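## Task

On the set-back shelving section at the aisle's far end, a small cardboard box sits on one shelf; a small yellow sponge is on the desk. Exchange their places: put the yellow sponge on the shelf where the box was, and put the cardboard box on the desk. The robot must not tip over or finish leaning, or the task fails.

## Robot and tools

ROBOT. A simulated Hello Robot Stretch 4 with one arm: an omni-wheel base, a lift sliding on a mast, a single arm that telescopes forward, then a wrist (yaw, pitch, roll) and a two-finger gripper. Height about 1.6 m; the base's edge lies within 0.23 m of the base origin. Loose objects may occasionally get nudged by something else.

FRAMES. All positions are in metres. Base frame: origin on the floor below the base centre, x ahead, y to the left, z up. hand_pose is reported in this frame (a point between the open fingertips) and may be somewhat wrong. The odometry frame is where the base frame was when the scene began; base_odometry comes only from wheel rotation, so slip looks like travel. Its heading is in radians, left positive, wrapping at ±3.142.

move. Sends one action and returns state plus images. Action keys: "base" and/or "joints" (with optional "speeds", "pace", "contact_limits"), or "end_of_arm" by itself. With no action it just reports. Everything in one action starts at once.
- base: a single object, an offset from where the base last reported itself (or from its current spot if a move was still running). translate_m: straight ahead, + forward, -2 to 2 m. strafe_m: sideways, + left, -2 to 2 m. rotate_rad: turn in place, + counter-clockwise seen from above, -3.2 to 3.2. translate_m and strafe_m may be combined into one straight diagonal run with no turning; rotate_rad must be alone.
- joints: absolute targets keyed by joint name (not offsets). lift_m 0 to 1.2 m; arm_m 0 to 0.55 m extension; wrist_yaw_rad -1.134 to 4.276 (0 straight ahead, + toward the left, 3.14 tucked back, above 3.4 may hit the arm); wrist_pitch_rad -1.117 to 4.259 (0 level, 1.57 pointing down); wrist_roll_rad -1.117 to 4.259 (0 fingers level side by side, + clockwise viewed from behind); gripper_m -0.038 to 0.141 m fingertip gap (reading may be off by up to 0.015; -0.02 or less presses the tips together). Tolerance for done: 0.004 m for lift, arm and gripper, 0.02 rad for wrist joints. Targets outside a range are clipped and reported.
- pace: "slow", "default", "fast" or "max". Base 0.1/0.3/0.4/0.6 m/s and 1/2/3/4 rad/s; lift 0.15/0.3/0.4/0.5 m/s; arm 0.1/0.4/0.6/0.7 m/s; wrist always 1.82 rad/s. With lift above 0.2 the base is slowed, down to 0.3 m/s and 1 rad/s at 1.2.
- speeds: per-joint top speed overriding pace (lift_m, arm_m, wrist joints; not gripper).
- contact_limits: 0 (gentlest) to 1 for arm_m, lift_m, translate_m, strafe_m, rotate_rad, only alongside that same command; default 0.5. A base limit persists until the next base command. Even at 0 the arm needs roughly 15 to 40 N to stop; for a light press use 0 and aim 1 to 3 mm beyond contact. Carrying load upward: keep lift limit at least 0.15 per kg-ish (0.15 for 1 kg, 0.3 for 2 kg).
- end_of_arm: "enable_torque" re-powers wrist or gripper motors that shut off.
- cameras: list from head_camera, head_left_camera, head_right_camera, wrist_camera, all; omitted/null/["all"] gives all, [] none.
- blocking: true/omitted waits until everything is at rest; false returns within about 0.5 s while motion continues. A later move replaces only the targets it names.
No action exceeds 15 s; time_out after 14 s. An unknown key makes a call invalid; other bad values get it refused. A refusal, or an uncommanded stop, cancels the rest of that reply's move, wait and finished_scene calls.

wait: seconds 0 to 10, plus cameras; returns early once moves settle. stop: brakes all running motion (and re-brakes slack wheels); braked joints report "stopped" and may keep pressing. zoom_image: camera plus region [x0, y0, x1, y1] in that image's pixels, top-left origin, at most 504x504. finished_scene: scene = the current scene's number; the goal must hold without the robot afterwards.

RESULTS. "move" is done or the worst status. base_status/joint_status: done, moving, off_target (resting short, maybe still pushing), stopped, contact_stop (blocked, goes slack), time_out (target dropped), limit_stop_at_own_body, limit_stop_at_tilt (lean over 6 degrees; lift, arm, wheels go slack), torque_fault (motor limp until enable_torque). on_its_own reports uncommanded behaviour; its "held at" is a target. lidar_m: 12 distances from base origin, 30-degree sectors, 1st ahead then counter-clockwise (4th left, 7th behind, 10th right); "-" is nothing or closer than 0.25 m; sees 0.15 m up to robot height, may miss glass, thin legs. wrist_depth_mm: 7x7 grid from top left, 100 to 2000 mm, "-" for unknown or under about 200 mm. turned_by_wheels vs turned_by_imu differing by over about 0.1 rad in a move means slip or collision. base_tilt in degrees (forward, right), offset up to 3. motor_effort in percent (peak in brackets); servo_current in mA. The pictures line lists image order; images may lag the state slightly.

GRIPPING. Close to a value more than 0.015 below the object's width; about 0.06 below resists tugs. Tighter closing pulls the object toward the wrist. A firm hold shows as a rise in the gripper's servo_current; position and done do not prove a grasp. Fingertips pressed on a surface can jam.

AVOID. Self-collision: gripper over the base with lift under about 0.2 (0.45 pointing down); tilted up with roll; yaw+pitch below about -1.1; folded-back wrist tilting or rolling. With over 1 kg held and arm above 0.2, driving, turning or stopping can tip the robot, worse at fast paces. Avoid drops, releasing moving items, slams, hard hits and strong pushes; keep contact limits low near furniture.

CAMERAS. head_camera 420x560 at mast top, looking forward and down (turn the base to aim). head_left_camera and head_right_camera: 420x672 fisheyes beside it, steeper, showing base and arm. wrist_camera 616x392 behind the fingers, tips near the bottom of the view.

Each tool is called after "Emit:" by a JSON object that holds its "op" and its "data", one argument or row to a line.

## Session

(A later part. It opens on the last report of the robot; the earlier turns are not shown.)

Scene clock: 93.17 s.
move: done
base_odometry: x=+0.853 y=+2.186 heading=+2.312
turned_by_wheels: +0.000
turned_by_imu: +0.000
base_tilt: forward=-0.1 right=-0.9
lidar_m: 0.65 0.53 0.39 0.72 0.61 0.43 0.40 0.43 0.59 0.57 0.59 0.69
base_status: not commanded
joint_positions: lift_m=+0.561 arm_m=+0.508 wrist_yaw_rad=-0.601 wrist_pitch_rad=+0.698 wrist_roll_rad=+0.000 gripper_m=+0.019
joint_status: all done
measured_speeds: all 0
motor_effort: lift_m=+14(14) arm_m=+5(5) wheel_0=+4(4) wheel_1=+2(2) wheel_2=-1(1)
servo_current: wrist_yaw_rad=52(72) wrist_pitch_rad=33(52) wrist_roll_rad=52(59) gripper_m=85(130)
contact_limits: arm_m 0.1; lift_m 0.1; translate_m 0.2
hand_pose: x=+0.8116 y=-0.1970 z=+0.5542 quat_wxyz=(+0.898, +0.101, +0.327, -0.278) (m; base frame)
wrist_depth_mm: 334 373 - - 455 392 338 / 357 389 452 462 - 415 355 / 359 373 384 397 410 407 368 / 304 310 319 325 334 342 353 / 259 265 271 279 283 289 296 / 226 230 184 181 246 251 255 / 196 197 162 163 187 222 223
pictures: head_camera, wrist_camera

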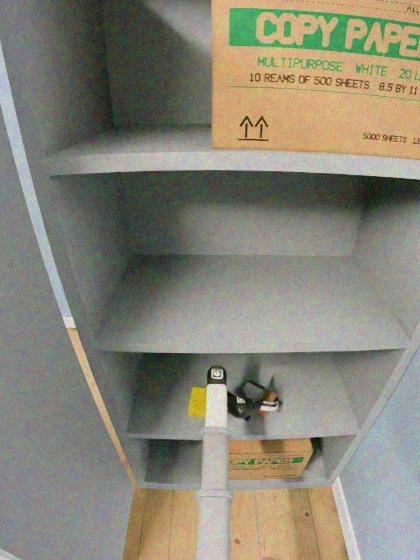

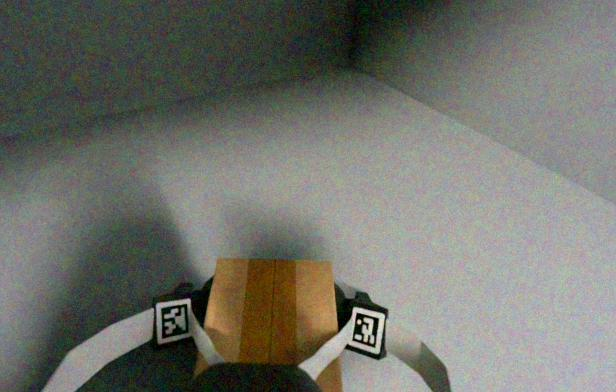

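Emit:
{"op": "move", "data": {
  "joints": {"lift_m": 0.63},
  "cameras": ["wrist_camera"]
}}

Emit:
{"op": "move", "data": {
  "joints": {"arm_m": 0.0},
  "cameras": ["head_camera", "wrist_camera"]
}}

Scene clock: 94.83 s.
move: done
base_odometry: x=+0.853 y=+2.186 heading=+2.312
turned_by_wheels: +0.000
turned_by_imu: +0.000
base_tilt: forward=-0.1 right=-0.9
lidar_m: 0.63 0.55 0.41 0.72 0.62 0.43 0.41 0.43 0.59 0.58 0.60 0.68
base_status: not commanded
joint_positions: lift_m=+0.630 arm_m=+0.508 wrist_yaw_rad=-0.601 wrist_pitch_rad=+0.699 wrist_roll_rad=+0.000 gripper_m=+0.019
joint_status: all done
measured_speeds: all 0
motor_effort: lift_m=+23(25) arm_m=+5(5) wheel_0=+4(4) wheel_1=+2(2) wheel_2=-1(1)
servo_current: wrist_yaw_rad=46(59) wrist_pitch_rad=39(65) wrist_roll_rad=52(52) gripper_m=59(85)
contact_limits: arm_m 0.1; translate_m 0.2
hand_pose: x=+0.8116 y=-0.1969 z=+0.6224 quat_wxyz=(+0.898, +0.101, +0.327, -0.278) (m; base frame)
wrist_depth_mm: 336 373 - - 455 394 340 / 359 387 - - - 415 355 / 379 - 466 - - 427 370 / 387 404 415 427 436 433 389 / 340 347 353 366 373 379 384 / 298 304 184 181 317 329 334 / 264 259 162 163 187 297 294
pictures: wrist_camera

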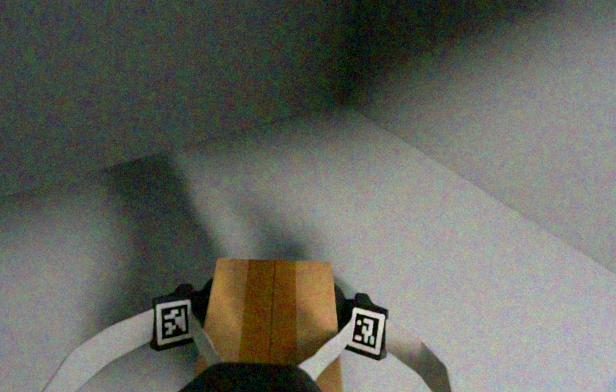

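Scene clock: 97.40 s.
move: done
base_odometry: x=+0.853 y=+2.186 heading=+2.312
turned_by_wheels: +0.000
turned_by_imu: +0.001
base_tilt: forward=-0.1 right=-0.9
lidar_m: 0.64 0.53 0.41 0.71 0.63 0.44 0.41 0.44 0.59 0.57 0.60 0.68
base_status: not commanded
joint_positions: lift_m=+0.630 arm_m=+0.001 wrist_yaw_rad=-0.601 wrist_pitch_rad=+0.699 wrist_roll_rad=+0.000 gripper_m=+0.019
joint_status: all done
measured_speeds: all 0
motor_effort: lift_m=+23(24) arm_m=-5(7) wheel_0=+4(4) wheel_1=+2(2) wheel_2=-1(1)
servo_current: wrist_yaw_rad=33(72) wrist_pitch_rad=46(59) wrist_roll_rad=52(59) gripper_m=65(91)
contact_limits: translate_m 0.2
hand_pose: x=+0.3046 y=-0.1969 z=+0.6223 quat_wxyz=(+0.898, +0.101, +0.327, -0.278) (m; base frame)
wrist_depth_mm: - - - - 530 452 392 / - - - - 554 477 410 / 459 - 778 - - 504 430 / 627 683 707 - - 521 449 / 580 621 715 202 - 539 469 / 580 647 184 181 187 549 496 / 609 732 162 163 180 - 521
pictures: head_camera, wrist_camera

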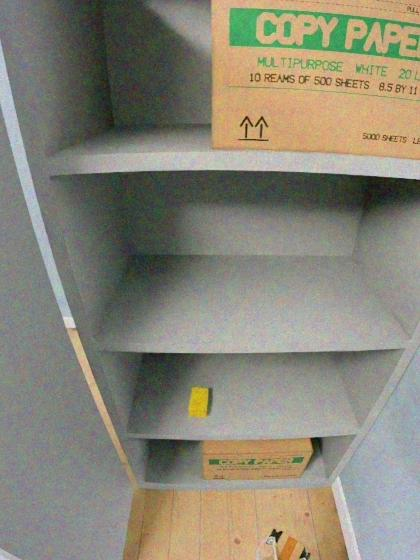

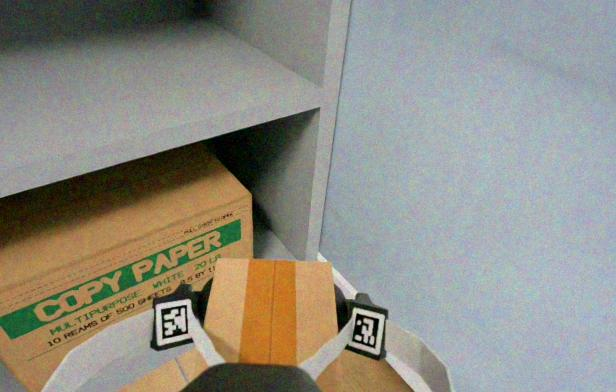

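Emit:
{"op": "move", "data": {
  "base": {"translate_m": -0.12},
  "joints": {"wrist_yaw_rad": 2.75},
  "contact_limits": {"translate_m": 0.2},
  "cameras": ["head_left_camera"]
}}

Scene clock: 100.03 s.
move: done
base_odometry: x=+0.934 y=+2.097 heading=+2.311
turned_by_wheels: -0.001
turned_by_imu: +0.000
base_tilt: forward=-0.2 right=-0.9
lidar_m: 0.76 0.53 0.48 1.12 0.44 0.31 0.29 0.30 0.42 0.58 0.61 0.81
base_status: done
joint_positions: lift_m=+0.630 arm_m=+0.001 wrist_yaw_rad=+2.749 wrist_pitch_rad=+0.699 wrist_roll_rad=+0.000 gripper_m=+0.019
joint_status: all done
measured_speeds: all 0
motor_effort: lift_m=+23(24) arm_m=-4(5) wheel_0=-3(9) wheel_1=-3(10) wheel_2=-1(14)
servo_current: wrist_yaw_rad=33(150) wrist_pitch_rad=46(52) wrist_roll_rad=52(59) gripper_m=78(91)
contact_limits: translate_m 0.2
hand_pose: x=+0.0014 y=+0.1653 z=+0.6223 quat_wxyz=(+0.183, -0.336, +0.067, +0.922) (m; base frame)
wrist_depth_mm: - - - 466 585 591 676 / - - - 504 627 654 741 / - - - - - - - / - - - - - - - / - - 201 - - 1060 1138 / - 179 184 181 209 976 991 / - 171 162 163 182 878 878
pictures: head_left_camera

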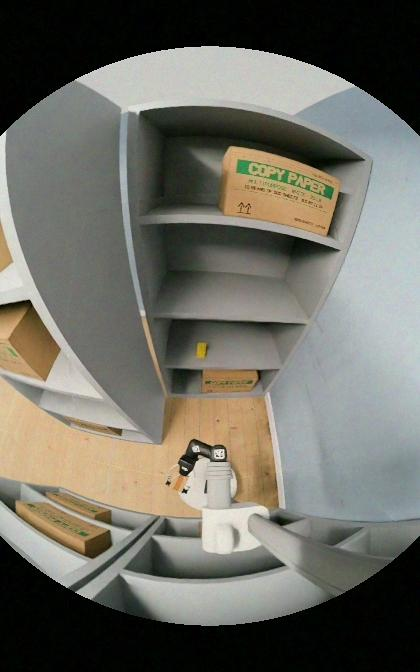

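Emit:
{"op": "move", "data": {
  "base": {"strafe_m": 0.6, "translate_m": -0.015},
  "contact_limits": {"strafe_m": 0.2},
  "cameras": []
}}

Scene clock: 103.70 s.
move: done
base_odometry: x=+0.502 y=+1.681 heading=+2.311
turned_by_wheels: +0.000
turned_by_imu: +0.001
base_tilt: forward=-0.1 right=-0.9
lidar_m: 0.30 0.33 0.45 2.79 0.44 0.31 0.27 0.32 0.43 1.08 1.11 0.32
base_status: done
joint_positions: lift_m=+0.630 arm_m=+0.001 wrist_yaw_rad=+2.749 wrist_pitch_rad=+0.699 wrist_roll_rad=+0.000 gripper_m=+0.019
joint_status: not commanded
measured_speeds: all 0
motor_effort: lift_m=+23(24) arm_m=-4(5) wheel_0=+0(12) wheel_1=+2(15) wheel_2=+2(9)
servo_current: wrist_yaw_rad=46(78) wrist_pitch_rad=33(59) wrist_roll_rad=46(59) gripper_m=78(98)
contact_limits: strafe_m 0.2
hand_pose: x=+0.0014 y=+0.1653 z=+0.6224 quat_wxyz=(+0.183, -0.336, +0.067, +0.922) (m; base frame)
wrist_depth_mm: 364 399 430 473 - - - / 394 430 473 517 - - - / 427 459 508 544 - 1661 1661 / - - - - - 1336 1366 / - - - - 946 1138 1160 / - 178 183 181 917 976 991 / - 163 162 163 182 878 866
pictures: none
No camera images: "cameras" was empty.

Emit:
{"op": "move", "data": {
  "base": {"strafe_m": 0.6},
  "contact_limits": {"strafe_m": 0.2},
  "cameras": []
}}

Emit:
{"op": "move", "data": {
  "base": {"strafe_m": 0.75},
  "contact_limits": {"strafe_m": 0.2},
  "cameras": []
}}

Emit:
{"op": "move", "data": {
  "base": {"rotate_rad": 1.606},
  "joints": {"lift_m": 0.78}
}}

Scene clock: 107.37 s.
move: done
base_odometry: x=+0.059 y=+1.277 heading=+2.311
turned_by_wheels: +0.000
turned_by_imu: +0.001
base_tilt: forward=-0.2 right=-0.9
lidar_m: 0.28 0.29 2.29 2.20 2.71 1.99 0.29 0.32 0.43 1.13 0.46 0.30
base_status: done
joint_positions: lift_m=+0.630 arm_m=+0.001 wrist_yaw_rad=+2.749 wrist_pitch_rad=+0.699 wrist_roll_rad=+0.000 gripper_m=+0.019
joint_status: not commanded
measured_speeds: all 0
motor_effort: lift_m=+22(23) arm_m=-4(5) wheel_0=-2(13) wheel_1=+0(14) wheel_2=+0(6)
servo_current: wrist_yaw_rad=26(78) wrist_pitch_rad=33(52) wrist_roll_rad=52(52) gripper_m=65(91)
contact_limits: strafe_m 0.2
hand_pose: x=+0.0014 y=+0.1653 z=+0.6224 quat_wxyz=(+0.183, -0.336, +0.067, +0.922) (m; base frame)
wrist_depth_mm: - - - - - - - / - 1756 1863 1921 - - - / - 1464 1499 1537 1576 1618 1661 / - 1205 1229 1255 1281 1336 1366 / - 976 1042 1098 1098 1138 1160 / - 183 184 181 946 960 991 / - 180 162 163 182 878 878
pictures: none
No camera images: "cameras" was empty.

Scene clock: 111.20 s.
move: done
base_odometry: x=-0.495 y=+0.771 heading=+2.311
turned_by_wheels: +0.000
turned_by_imu: +0.002
base_tilt: forward=-0.1 right=-0.9
lidar_m: 1.86 1.95 1.51 1.45 1.52 1.99 1.89 0.97 0.72 1.20 0.72 0.91
base_status: done
joint_positions: lift_m=+0.630 arm_m=+0.001 wrist_yaw_rad=+2.749 wrist_pitch_rad=+0.699 wrist_roll_rad=+0.000 gripper_m=+0.019
joint_status: not commanded
measured_speeds: all 0
motor_effort: lift_m=+22(23) arm_m=-4(5) wheel_0=+0(12) wheel_1=+2(13) wheel_2=+0(5)
servo_current: wrist_yaw_rad=52(72) wrist_pitch_rad=52(59) wrist_roll_rad=52(59) gripper_m=78(91)
contact_limits: strafe_m 0.2
hand_pose: x=+0.0014 y=+0.1653 z=+0.6224 quat_wxyz=(+0.183, -0.336, +0.067, +0.922) (m; base frame)
wrist_depth_mm: - - 1921 - - - - / 1661 1708 1863 1921 - - - / 1397 1464 1499 1499 1576 1618 1661 / 1182 1205 1229 1281 1308 1336 1366 / 1008 1042 1060 1078 1118 1118 1160 / 891 891 185 181 931 976 991 / 788 768 162 163 182 878 866
pictures: none
No camera images: "cameras" was empty.

Scene clock: 113.30 s.
move: done
base_odometry: x=-0.495 y=+0.771 heading=-2.366
turned_by_wheels: +1.606
turned_by_imu: +1.570
base_tilt: forward=-0.1 right=-0.9
lidar_m: 1.45 1.53 1.97 1.90 0.94 0.73 1.15 0.71 0.94 1.86 1.95 1.50
base_status: done
joint_positions: lift_m=+0.780 arm_m=+0.001 wrist_yaw_rad=+2.749 wrist_pitch_rad=+0.699 wrist_roll_rad=+0.000 gripper_m=+0.019
joint_status: all done
measured_speeds: all 0
motor_effort: lift_m=+23(26) arm_m=-4(5) wheel_0=-2(11) wheel_1=-2(11) wheel_2=-2(11)
servo_current: wrist_yaw_rad=39(72) wrist_pitch_rad=39(59) wrist_roll_rad=52(52) gripper_m=78(91)
hand_pose: x=+0.0014 y=+0.1653 z=+0.7723 quat_wxyz=(+0.183, -0.336, +0.067, +0.922) (m; base frame)
wrist_depth_mm: - - 1060 - - - - / - - - - - - - / 1618 1708 1618 - 1921 1863 - / 1336 1430 1397 - 1537 1576 1576 / 1160 1229 1229 202 1308 1336 1336 / 1042 1060 184 181 1118 1182 1160 / 931 917 162 163 182 1042 1025
pictures: head_camera, head_left_camera, head_right_camera, wrist_camera

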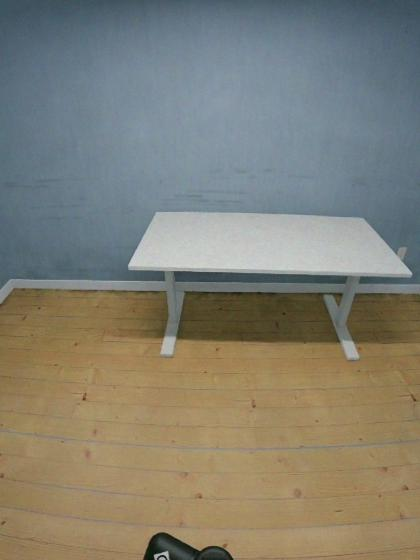

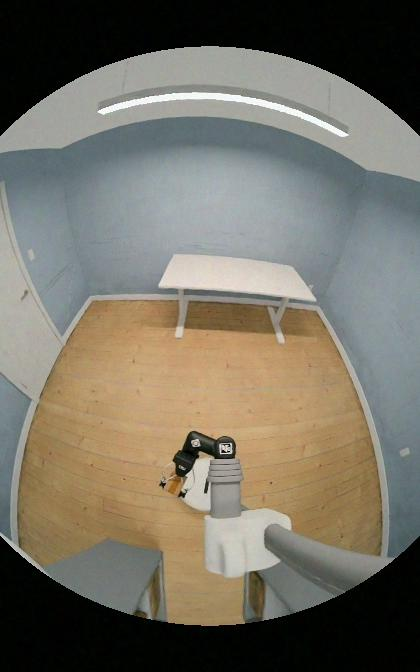

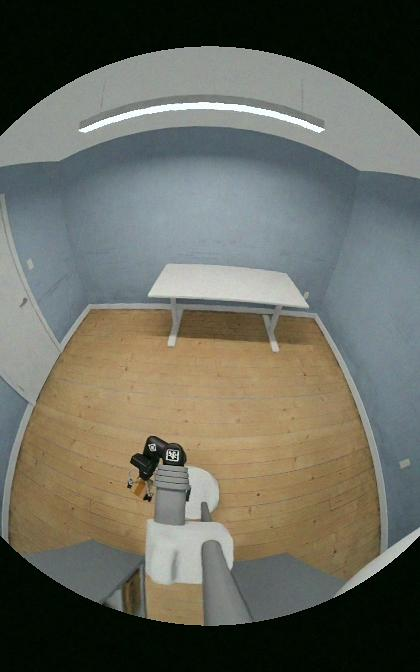

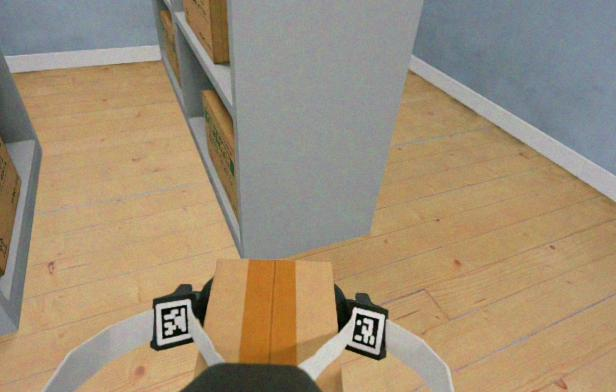

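Emit:
{"op": "move", "data": {
  "base": {"translate_m": 1.0},
  "joints": {"lift_m": 0.82, "wrist_yaw_rad": 0.0},
  "cameras": ["head_camera"]
}}

Emit:
{"op": "move", "data": {
  "joints": {"lift_m": 0.785, "arm_m": 0.3},
  "cameras": ["head_camera", "wrist_camera"]
}}

Scene clock: 118.60 s.
move: done
base_odometry: x=-1.209 y=+0.071 heading=-2.366
turned_by_wheels: +0.000
turned_by_imu: -0.001
base_tilt: forward=-0.1 right=-0.9
lidar_m: 0.45 0.45 0.66 1.86 1.97 1.71 1.68 1.73 1.94 1.85 0.64 0.47
base_status: done
joint_positions: lift_m=+0.820 arm_m=+0.001 wrist_yaw_rad=+0.001 wrist_pitch_rad=+0.699 wrist_roll_rad=+0.000 gripper_m=+0.019
joint_status: all done
measured_speeds: all 0
motor_effort: lift_m=+22(25) arm_m=-4(5) wheel_0=+1(11) wheel_1=+4(12) wheel_2=+0(13)
servo_current: wrist_yaw_rad=59(130) wrist_pitch_rad=46(59) wrist_roll_rad=52(59) gripper_m=65(91)
hand_pose: x=+0.3928 y=-0.0871 z=+0.8124 quat_wxyz=(+0.940, +0.000, +0.342, +0.001) (m; base frame)
wrist_depth_mm: - - - - - - - / - - - - - - - / - - - - - - - / - - - - - - - / - - - - - - - / 1060 182 183 181 189 - - / 960 180 162 163 182 1078 1060
pictures: head_camera

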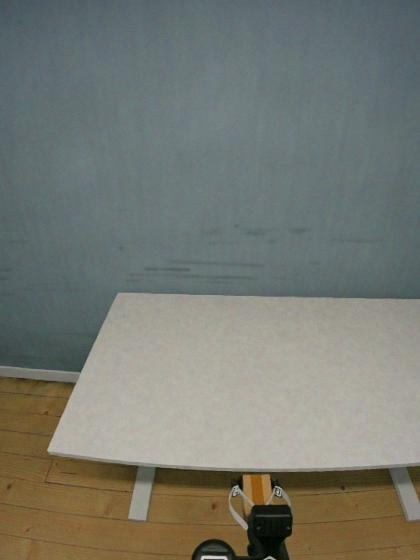

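Scene clock: 120.60 s.
move: done
base_odometry: x=-1.209 y=+0.071 heading=-2.366
turned_by_wheels: +0.000
turned_by_imu: +0.000
base_tilt: forward=-0.1 right=-0.9
lidar_m: 0.44 0.47 0.66 1.87 1.94 1.71 1.68 1.70 1.92 1.86 0.64 0.47
base_status: not commanded
joint_positions: lift_m=+0.785 arm_m=+0.300 wrist_yaw_rad=+0.001 wrist_pitch_rad=+0.699 wrist_roll_rad=+0.000 gripper_m=+0.019
joint_status: all done
measured_speeds: all 0
motor_effort: lift_m=+15(22) arm_m=+5(7) wheel_0=+2(2) wheel_1=+4(4) wheel_2=+0(0)
servo_current: wrist_yaw_rad=46(65) wrist_pitch_rad=46(52) wrist_roll_rad=46(59) gripper_m=78(85)
hand_pose: x=+0.6917 y=-0.0872 z=+0.7780 quat_wxyz=(+0.940, +0.000, +0.342, +0.001) (m; base frame)
wrist_depth_mm: - - - - - - - / - - - - - - - / - - - - - - - / - - - - - - - / - - - - - - - / - 179 184 181 187 - - / - 148 154 163 172 - -
pictures: head_camera, wrist_camera

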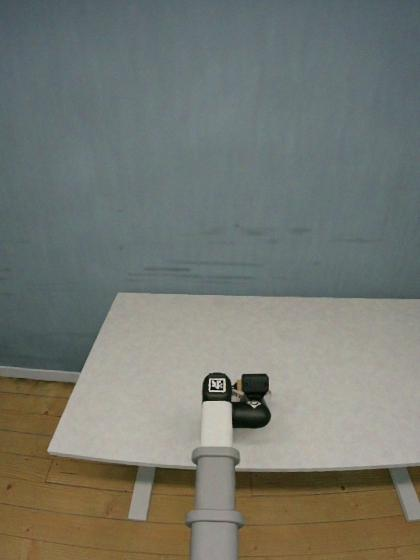

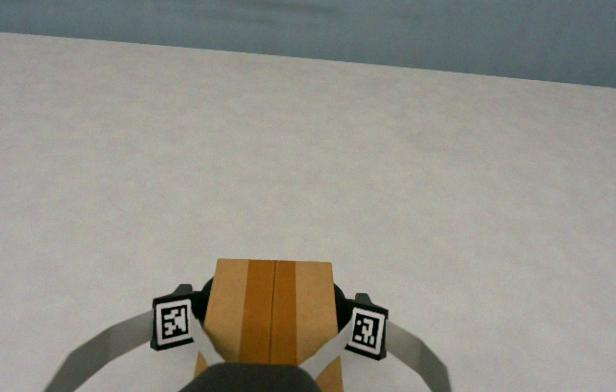

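Emit:
{"op": "move", "data": {
  "joints": {"lift_m": 0.762},
  "contact_limits": {"lift_m": 0.1},
  "pace": "slow",
  "cameras": []
}}

Emit:
{"op": "move", "data": {
  "joints": {"lift_m": 0.756},
  "contact_limits": {"lift_m": 0.1},
  "pace": "slow",
  "cameras": ["wrist_camera"]
}}

Emit:
{"op": "zoom_image", "data": {
  "camera": "wrist_camera",
  "region": [80, 200, 480, 392]
}}

Scene clock: 121.77 s.
move: done
base_odometry: x=-1.209 y=+0.071 heading=-2.366
turned_by_wheels: +0.000
turned_by_imu: +0.000
base_tilt: forward=-0.1 right=-0.9
lidar_m: 0.45 0.49 0.65 1.86 1.94 1.71 1.69 1.70 1.95 1.86 0.65 0.48
base_status: not commanded
joint_positions: lift_m=+0.762 arm_m=+0.300 wrist_yaw_rad=+0.001 wrist_pitch_rad=+0.699 wrist_roll_rad=+0.000 gripper_m=+0.019
joint_status: all done
measured_speeds: all 0
motor_effort: lift_m=+14(16) arm_m=+5(5) wheel_0=+2(2) wheel_1=+4(4) wheel_2=+0(0)
servo_current: wrist_yaw_rad=72(72) wrist_pitch_rad=39(52) wrist_roll_rad=52(59) gripper_m=85(85)
contact_limits: lift_m 0.1
hand_pose: x=+0.6917 y=-0.0872 z=+0.7551 quat_wxyz=(+0.940, +0.000, +0.342, +0.001) (m; base frame)
wrist_depth_mm: - - - - - - - / - - - - - - - / - - - - - - - / - - - - - - - / - - - - - - - / - 178 183 181 187 - - / - 148 154 163 172 - -
pictures: none
No camera images: "cameras" was empty.

Scene clock: 122.40 s.
move: done
base_odometry: x=-1.209 y=+0.071 heading=-2.366
turned_by_wheels: +0.000
turned_by_imu: +0.000
base_tilt: forward=-0.1 right=-0.9
lidar_m: 0.45 0.48 0.68 1.86 1.96 1.72 1.68 1.72 1.94 1.86 0.64 0.46
base_status: not commanded
joint_positions: lift_m=+0.756 arm_m=+0.300 wrist_yaw_rad=+0.001 wrist_pitch_rad=+0.699 wrist_roll_rad=+0.000 gripper_m=+0.019
joint_status: all done
measured_speeds: all 0
motor_effort: lift_m=+15(15) arm_m=+5(5) wheel_0=+2(2) wheel_1=+4(4) wheel_2=+0(0)
servo_current: wrist_yaw_rad=46(52) wrist_pitch_rad=33(52) wrist_roll_rad=52(52) gripper_m=72(85)
contact_limits: lift_m 0.1
hand_pose: x=+0.6917 y=-0.0872 z=+0.7491 quat_wxyz=(+0.940, +0.000, +0.342, +0.001) (m; base frame)
wrist_depth_mm: - - - - - - - / - - - - - - - / - - - - - - - / - - - - - - - / - - - - - - - / - 178 183 181 187 - - / - 148 154 163 172 - -
pictures: wrist_camera

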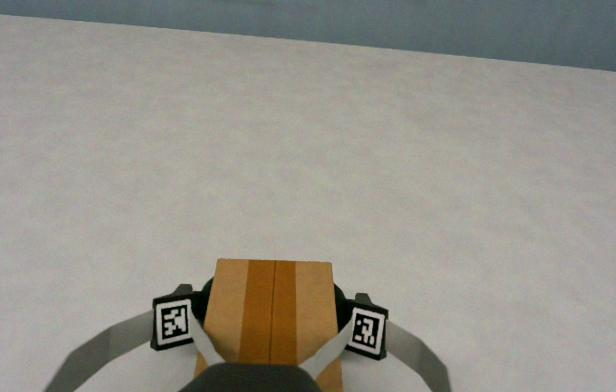

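Scaled by 1.260.

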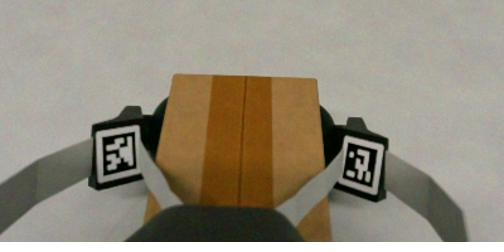

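Emit:
{"op": "move", "data": {
  "joints": {"lift_m": 0.751},
  "contact_limits": {"lift_m": 0.1},
  "pace": "slow",
  "cameras": []
}}

Emit:
{"op": "move", "data": {
  "joints": {"lift_m": 0.747},
  "contact_limits": {"lift_m": 0.1},
  "pace": "slow",
  "cameras": ["wrist_camera"]
}}

Scene clock: 123.20 s.
move: done
base_odometry: x=-1.209 y=+0.071 heading=-2.366
turned_by_wheels: +0.000
turned_by_imu: +0.000
base_tilt: forward=-0.2 right=-0.9
lidar_m: 0.46 0.48 0.68 1.84 1.96 1.73 1.68 1.71 1.94 1.85 0.64 0.47
base_status: not commanded
joint_positions: lift_m=+0.751 arm_m=+0.300 wrist_yaw_rad=+0.001 wrist_pitch_rad=+0.699 wrist_roll_rad=+0.000 gripper_m=+0.019
joint_status: all done
measured_speeds: all 0
motor_effort: lift_m=+14(16) arm_m=+4(5) wheel_0=+1(2) wheel_1=+4(4) wheel_2=+0(0)
servo_current: wrist_yaw_rad=46(59) wrist_pitch_rad=39(52) wrist_roll_rad=52(52) gripper_m=78(85)
contact_limits: lift_m 0.1
hand_pose: x=+0.6917 y=-0.0872 z=+0.7441 quat_wxyz=(+0.940, +0.000, +0.342, +0.001) (m; base frame)
wrist_depth_mm: - - - - - - - / - - - - - - - / - - - - - - - / - - - - - - - / - - - - - - - / - 178 183 181 187 - - / - 148 154 163 172 - -
pictures: none
No camera images: "cameras" was empty.

Scene clock: 123.77 s.
move: done
base_odometry: x=-1.209 y=+0.071 heading=-2.366
turned_by_wheels: +0.000
turned_by_imu: +0.000
base_tilt: forward=-0.1 right=-0.9
lidar_m: 0.44 0.47 0.66 1.86 1.96 1.72 1.68 1.71 1.93 1.85 0.65 0.48
base_status: not commanded
joint_positions: lift_m=+0.747 arm_m=+0.300 wrist_yaw_rad=+0.001 wrist_pitch_rad=+0.699 wrist_roll_rad=+0.000 gripper_m=+0.019
joint_status: all done
measured_speeds: all 0
motor_effort: lift_m=+13(15) arm_m=+5(5) wheel_0=+2(2) wheel_1=+4(4) wheel_2=+0(0)
servo_current: wrist_yaw_rad=52(72) wrist_pitch_rad=46(46) wrist_roll_rad=52(52) gripper_m=65(85)
contact_limits: lift_m 0.1
hand_pose: x=+0.6917 y=-0.0872 z=+0.7402 quat_wxyz=(+0.940, +0.000, +0.342, +0.001) (m; base frame)
wrist_depth_mm: - - - - - - - / - - - - - - - / - - - - - - - / - - - - - - - / - - - 197 - - - / - 181 183 181 186 - - / - - 153 162 172 - -
pictures: wrist_camera

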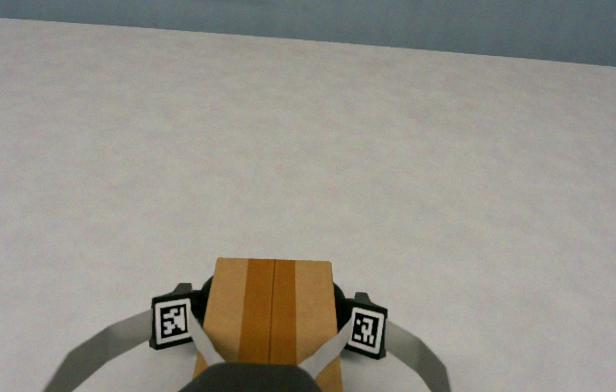

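Emit:
{"op": "move", "data": {
  "joints": {"lift_m": 0.743},
  "contact_limits": {"lift_m": 0.1},
  "pace": "slow",
  "cameras": ["wrist_camera", "head_camera"]
}}

Scene clock: 124.63 s.
move: done
base_odometry: x=-1.209 y=+0.071 heading=-2.366
turned_by_wheels: +0.000
turned_by_imu: +0.000
base_tilt: forward=-0.1 right=-0.9
lidar_m: 0.44 0.49 0.67 1.86 1.95 1.70 1.69 1.71 1.93 1.86 0.64 0.46
base_status: not commanded
joint_positions: lift_m=+0.744 arm_m=+0.300 wrist_yaw_rad=+0.001 wrist_pitch_rad=+0.699 wrist_roll_rad=+0.000 gripper_m=+0.019
joint_status: all done
measured_speeds: all 0
motor_effort: lift_m=+13(13) arm_m=+5(5) wheel_0=+2(2) wheel_1=+4(4) wheel_2=+0(0)
servo_current: wrist_yaw_rad=39(65) wrist_pitch_rad=39(39) wrist_roll_rad=46(59) gripper_m=65(85)
contact_limits: lift_m 0.1
hand_pose: x=+0.6917 y=-0.0872 z=+0.7362 quat_wxyz=(+0.940, +0.000, +0.342, +0.001) (m; base frame)
wrist_depth_mm: - - - - - - - / - - - - - - - / - - - - - - - / - - - - - - - / - - - - - - - / - 179 184 180 187 - - / - - 148 163 172 - -
pictures: head_camera, wrist_camera

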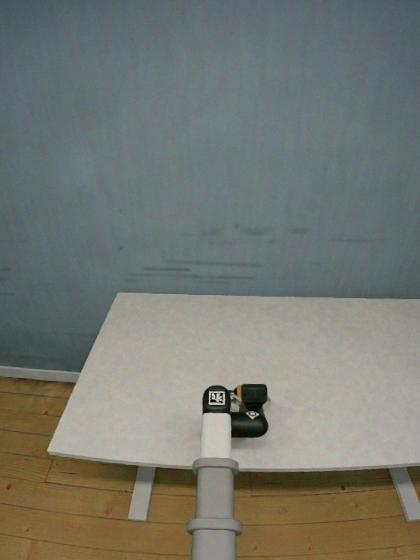

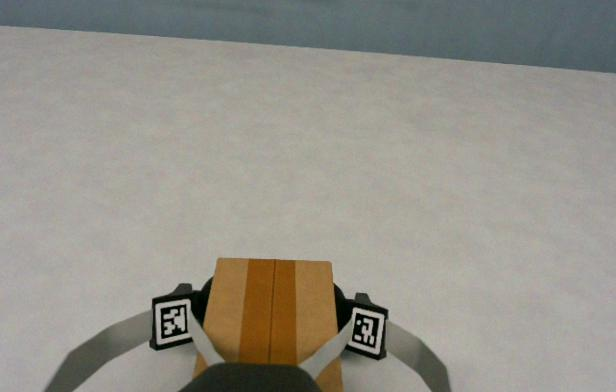

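Emit:
{"op": "move", "data": {
  "joints": {"gripper_m": 0.1},
  "cameras": ["wrist_camera"]
}}

Emit:
{"op": "move", "data": {
  "joints": {"lift_m": 0.82},
  "cameras": ["head_camera", "wrist_camera"]
}}

Scene clock: 126.47 s.
move: done
base_odometry: x=-1.209 y=+0.071 heading=-2.366
turned_by_wheels: +0.000
turned_by_imu: +0.000
base_tilt: forward=-0.1 right=-0.9
lidar_m: 0.45 0.46 0.67 1.85 1.93 1.72 1.67 1.72 1.94 1.85 0.64 0.48
base_status: not commanded
joint_positions: lift_m=+0.744 arm_m=+0.300 wrist_yaw_rad=+0.000 wrist_pitch_rad=+0.698 wrist_roll_rad=+0.000 gripper_m=+0.100
joint_status: all done
measured_speeds: all 0
motor_effort: lift_m=+12(13) arm_m=+5(5) wheel_0=+1(2) wheel_1=+4(4) wheel_2=+0(0)
servo_current: wrist_yaw_rad=33(72) wrist_pitch_rad=46(52) wrist_roll_rad=52(59) gripper_m=46(85)
contact_limits: lift_m 0.1
hand_pose: x=+0.6917 y=-0.0874 z=+0.7363 quat_wxyz=(+0.940, +0.000, +0.342, +0.000) (m; base frame)
wrist_depth_mm: - - - - - - - / - - - - - - - / - - - - - - - / - - - - - - - / - - - - - - - / - 187 187 186 196 - - / - - 143 164 - - -
pictures: wrist_camera

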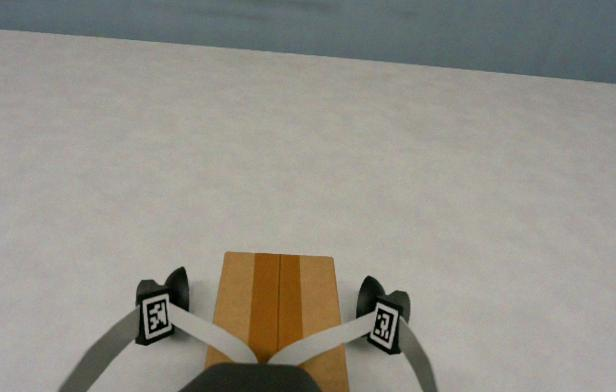

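Scene clock: 127.77 s.
move: done
base_odometry: x=-1.209 y=+0.071 heading=-2.366
turned_by_wheels: +0.000
turned_by_imu: +0.000
base_tilt: forward=-0.1 right=-0.9
lidar_m: 0.45 0.47 0.67 1.85 1.96 1.71 1.68 1.69 1.92 1.85 0.64 0.46
base_status: not commanded
joint_positions: lift_m=+0.820 arm_m=+0.300 wrist_yaw_rad=+0.000 wrist_pitch_rad=+0.698 wrist_roll_rad=+0.000 gripper_m=+0.100
joint_status: all done
measured_speeds: all 0
motor_effort: lift_m=+23(25) arm_m=+5(5) wheel_0=+2(2) wheel_1=+4(4) wheel_2=+0(0)
servo_current: wrist_yaw_rad=39(65) wrist_pitch_rad=39(52) wrist_roll_rad=59(59) gripper_m=39(52)
hand_pose: x=+0.6917 y=-0.0874 z=+0.8124 quat_wxyz=(+0.940, +0.000, +0.342, +0.000) (m; base frame)
wrist_depth_mm: - - - - - - - / - - - - - - - / - - - - - - - / - - - - - - - / - - - - - - - / - 189 246 250 213 - - / - - 137 155 153 - -
pictures: head_camera, wrist_camera

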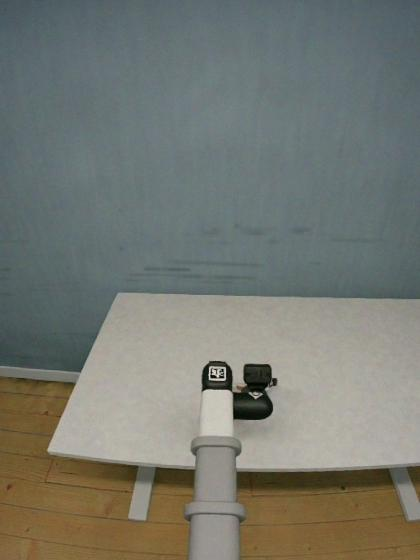

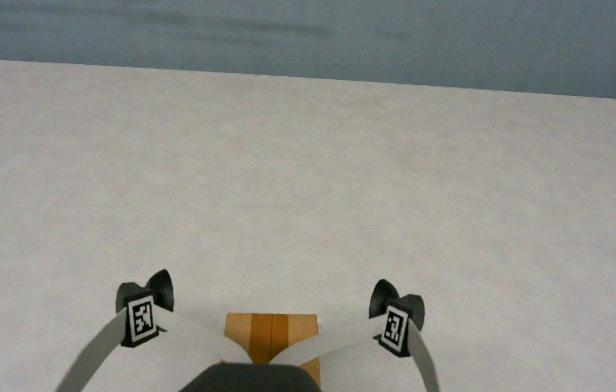

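Emit:
{"op": "finished_scene", "data": {
  "scene": 2
}}

The scene is finished: the task was done.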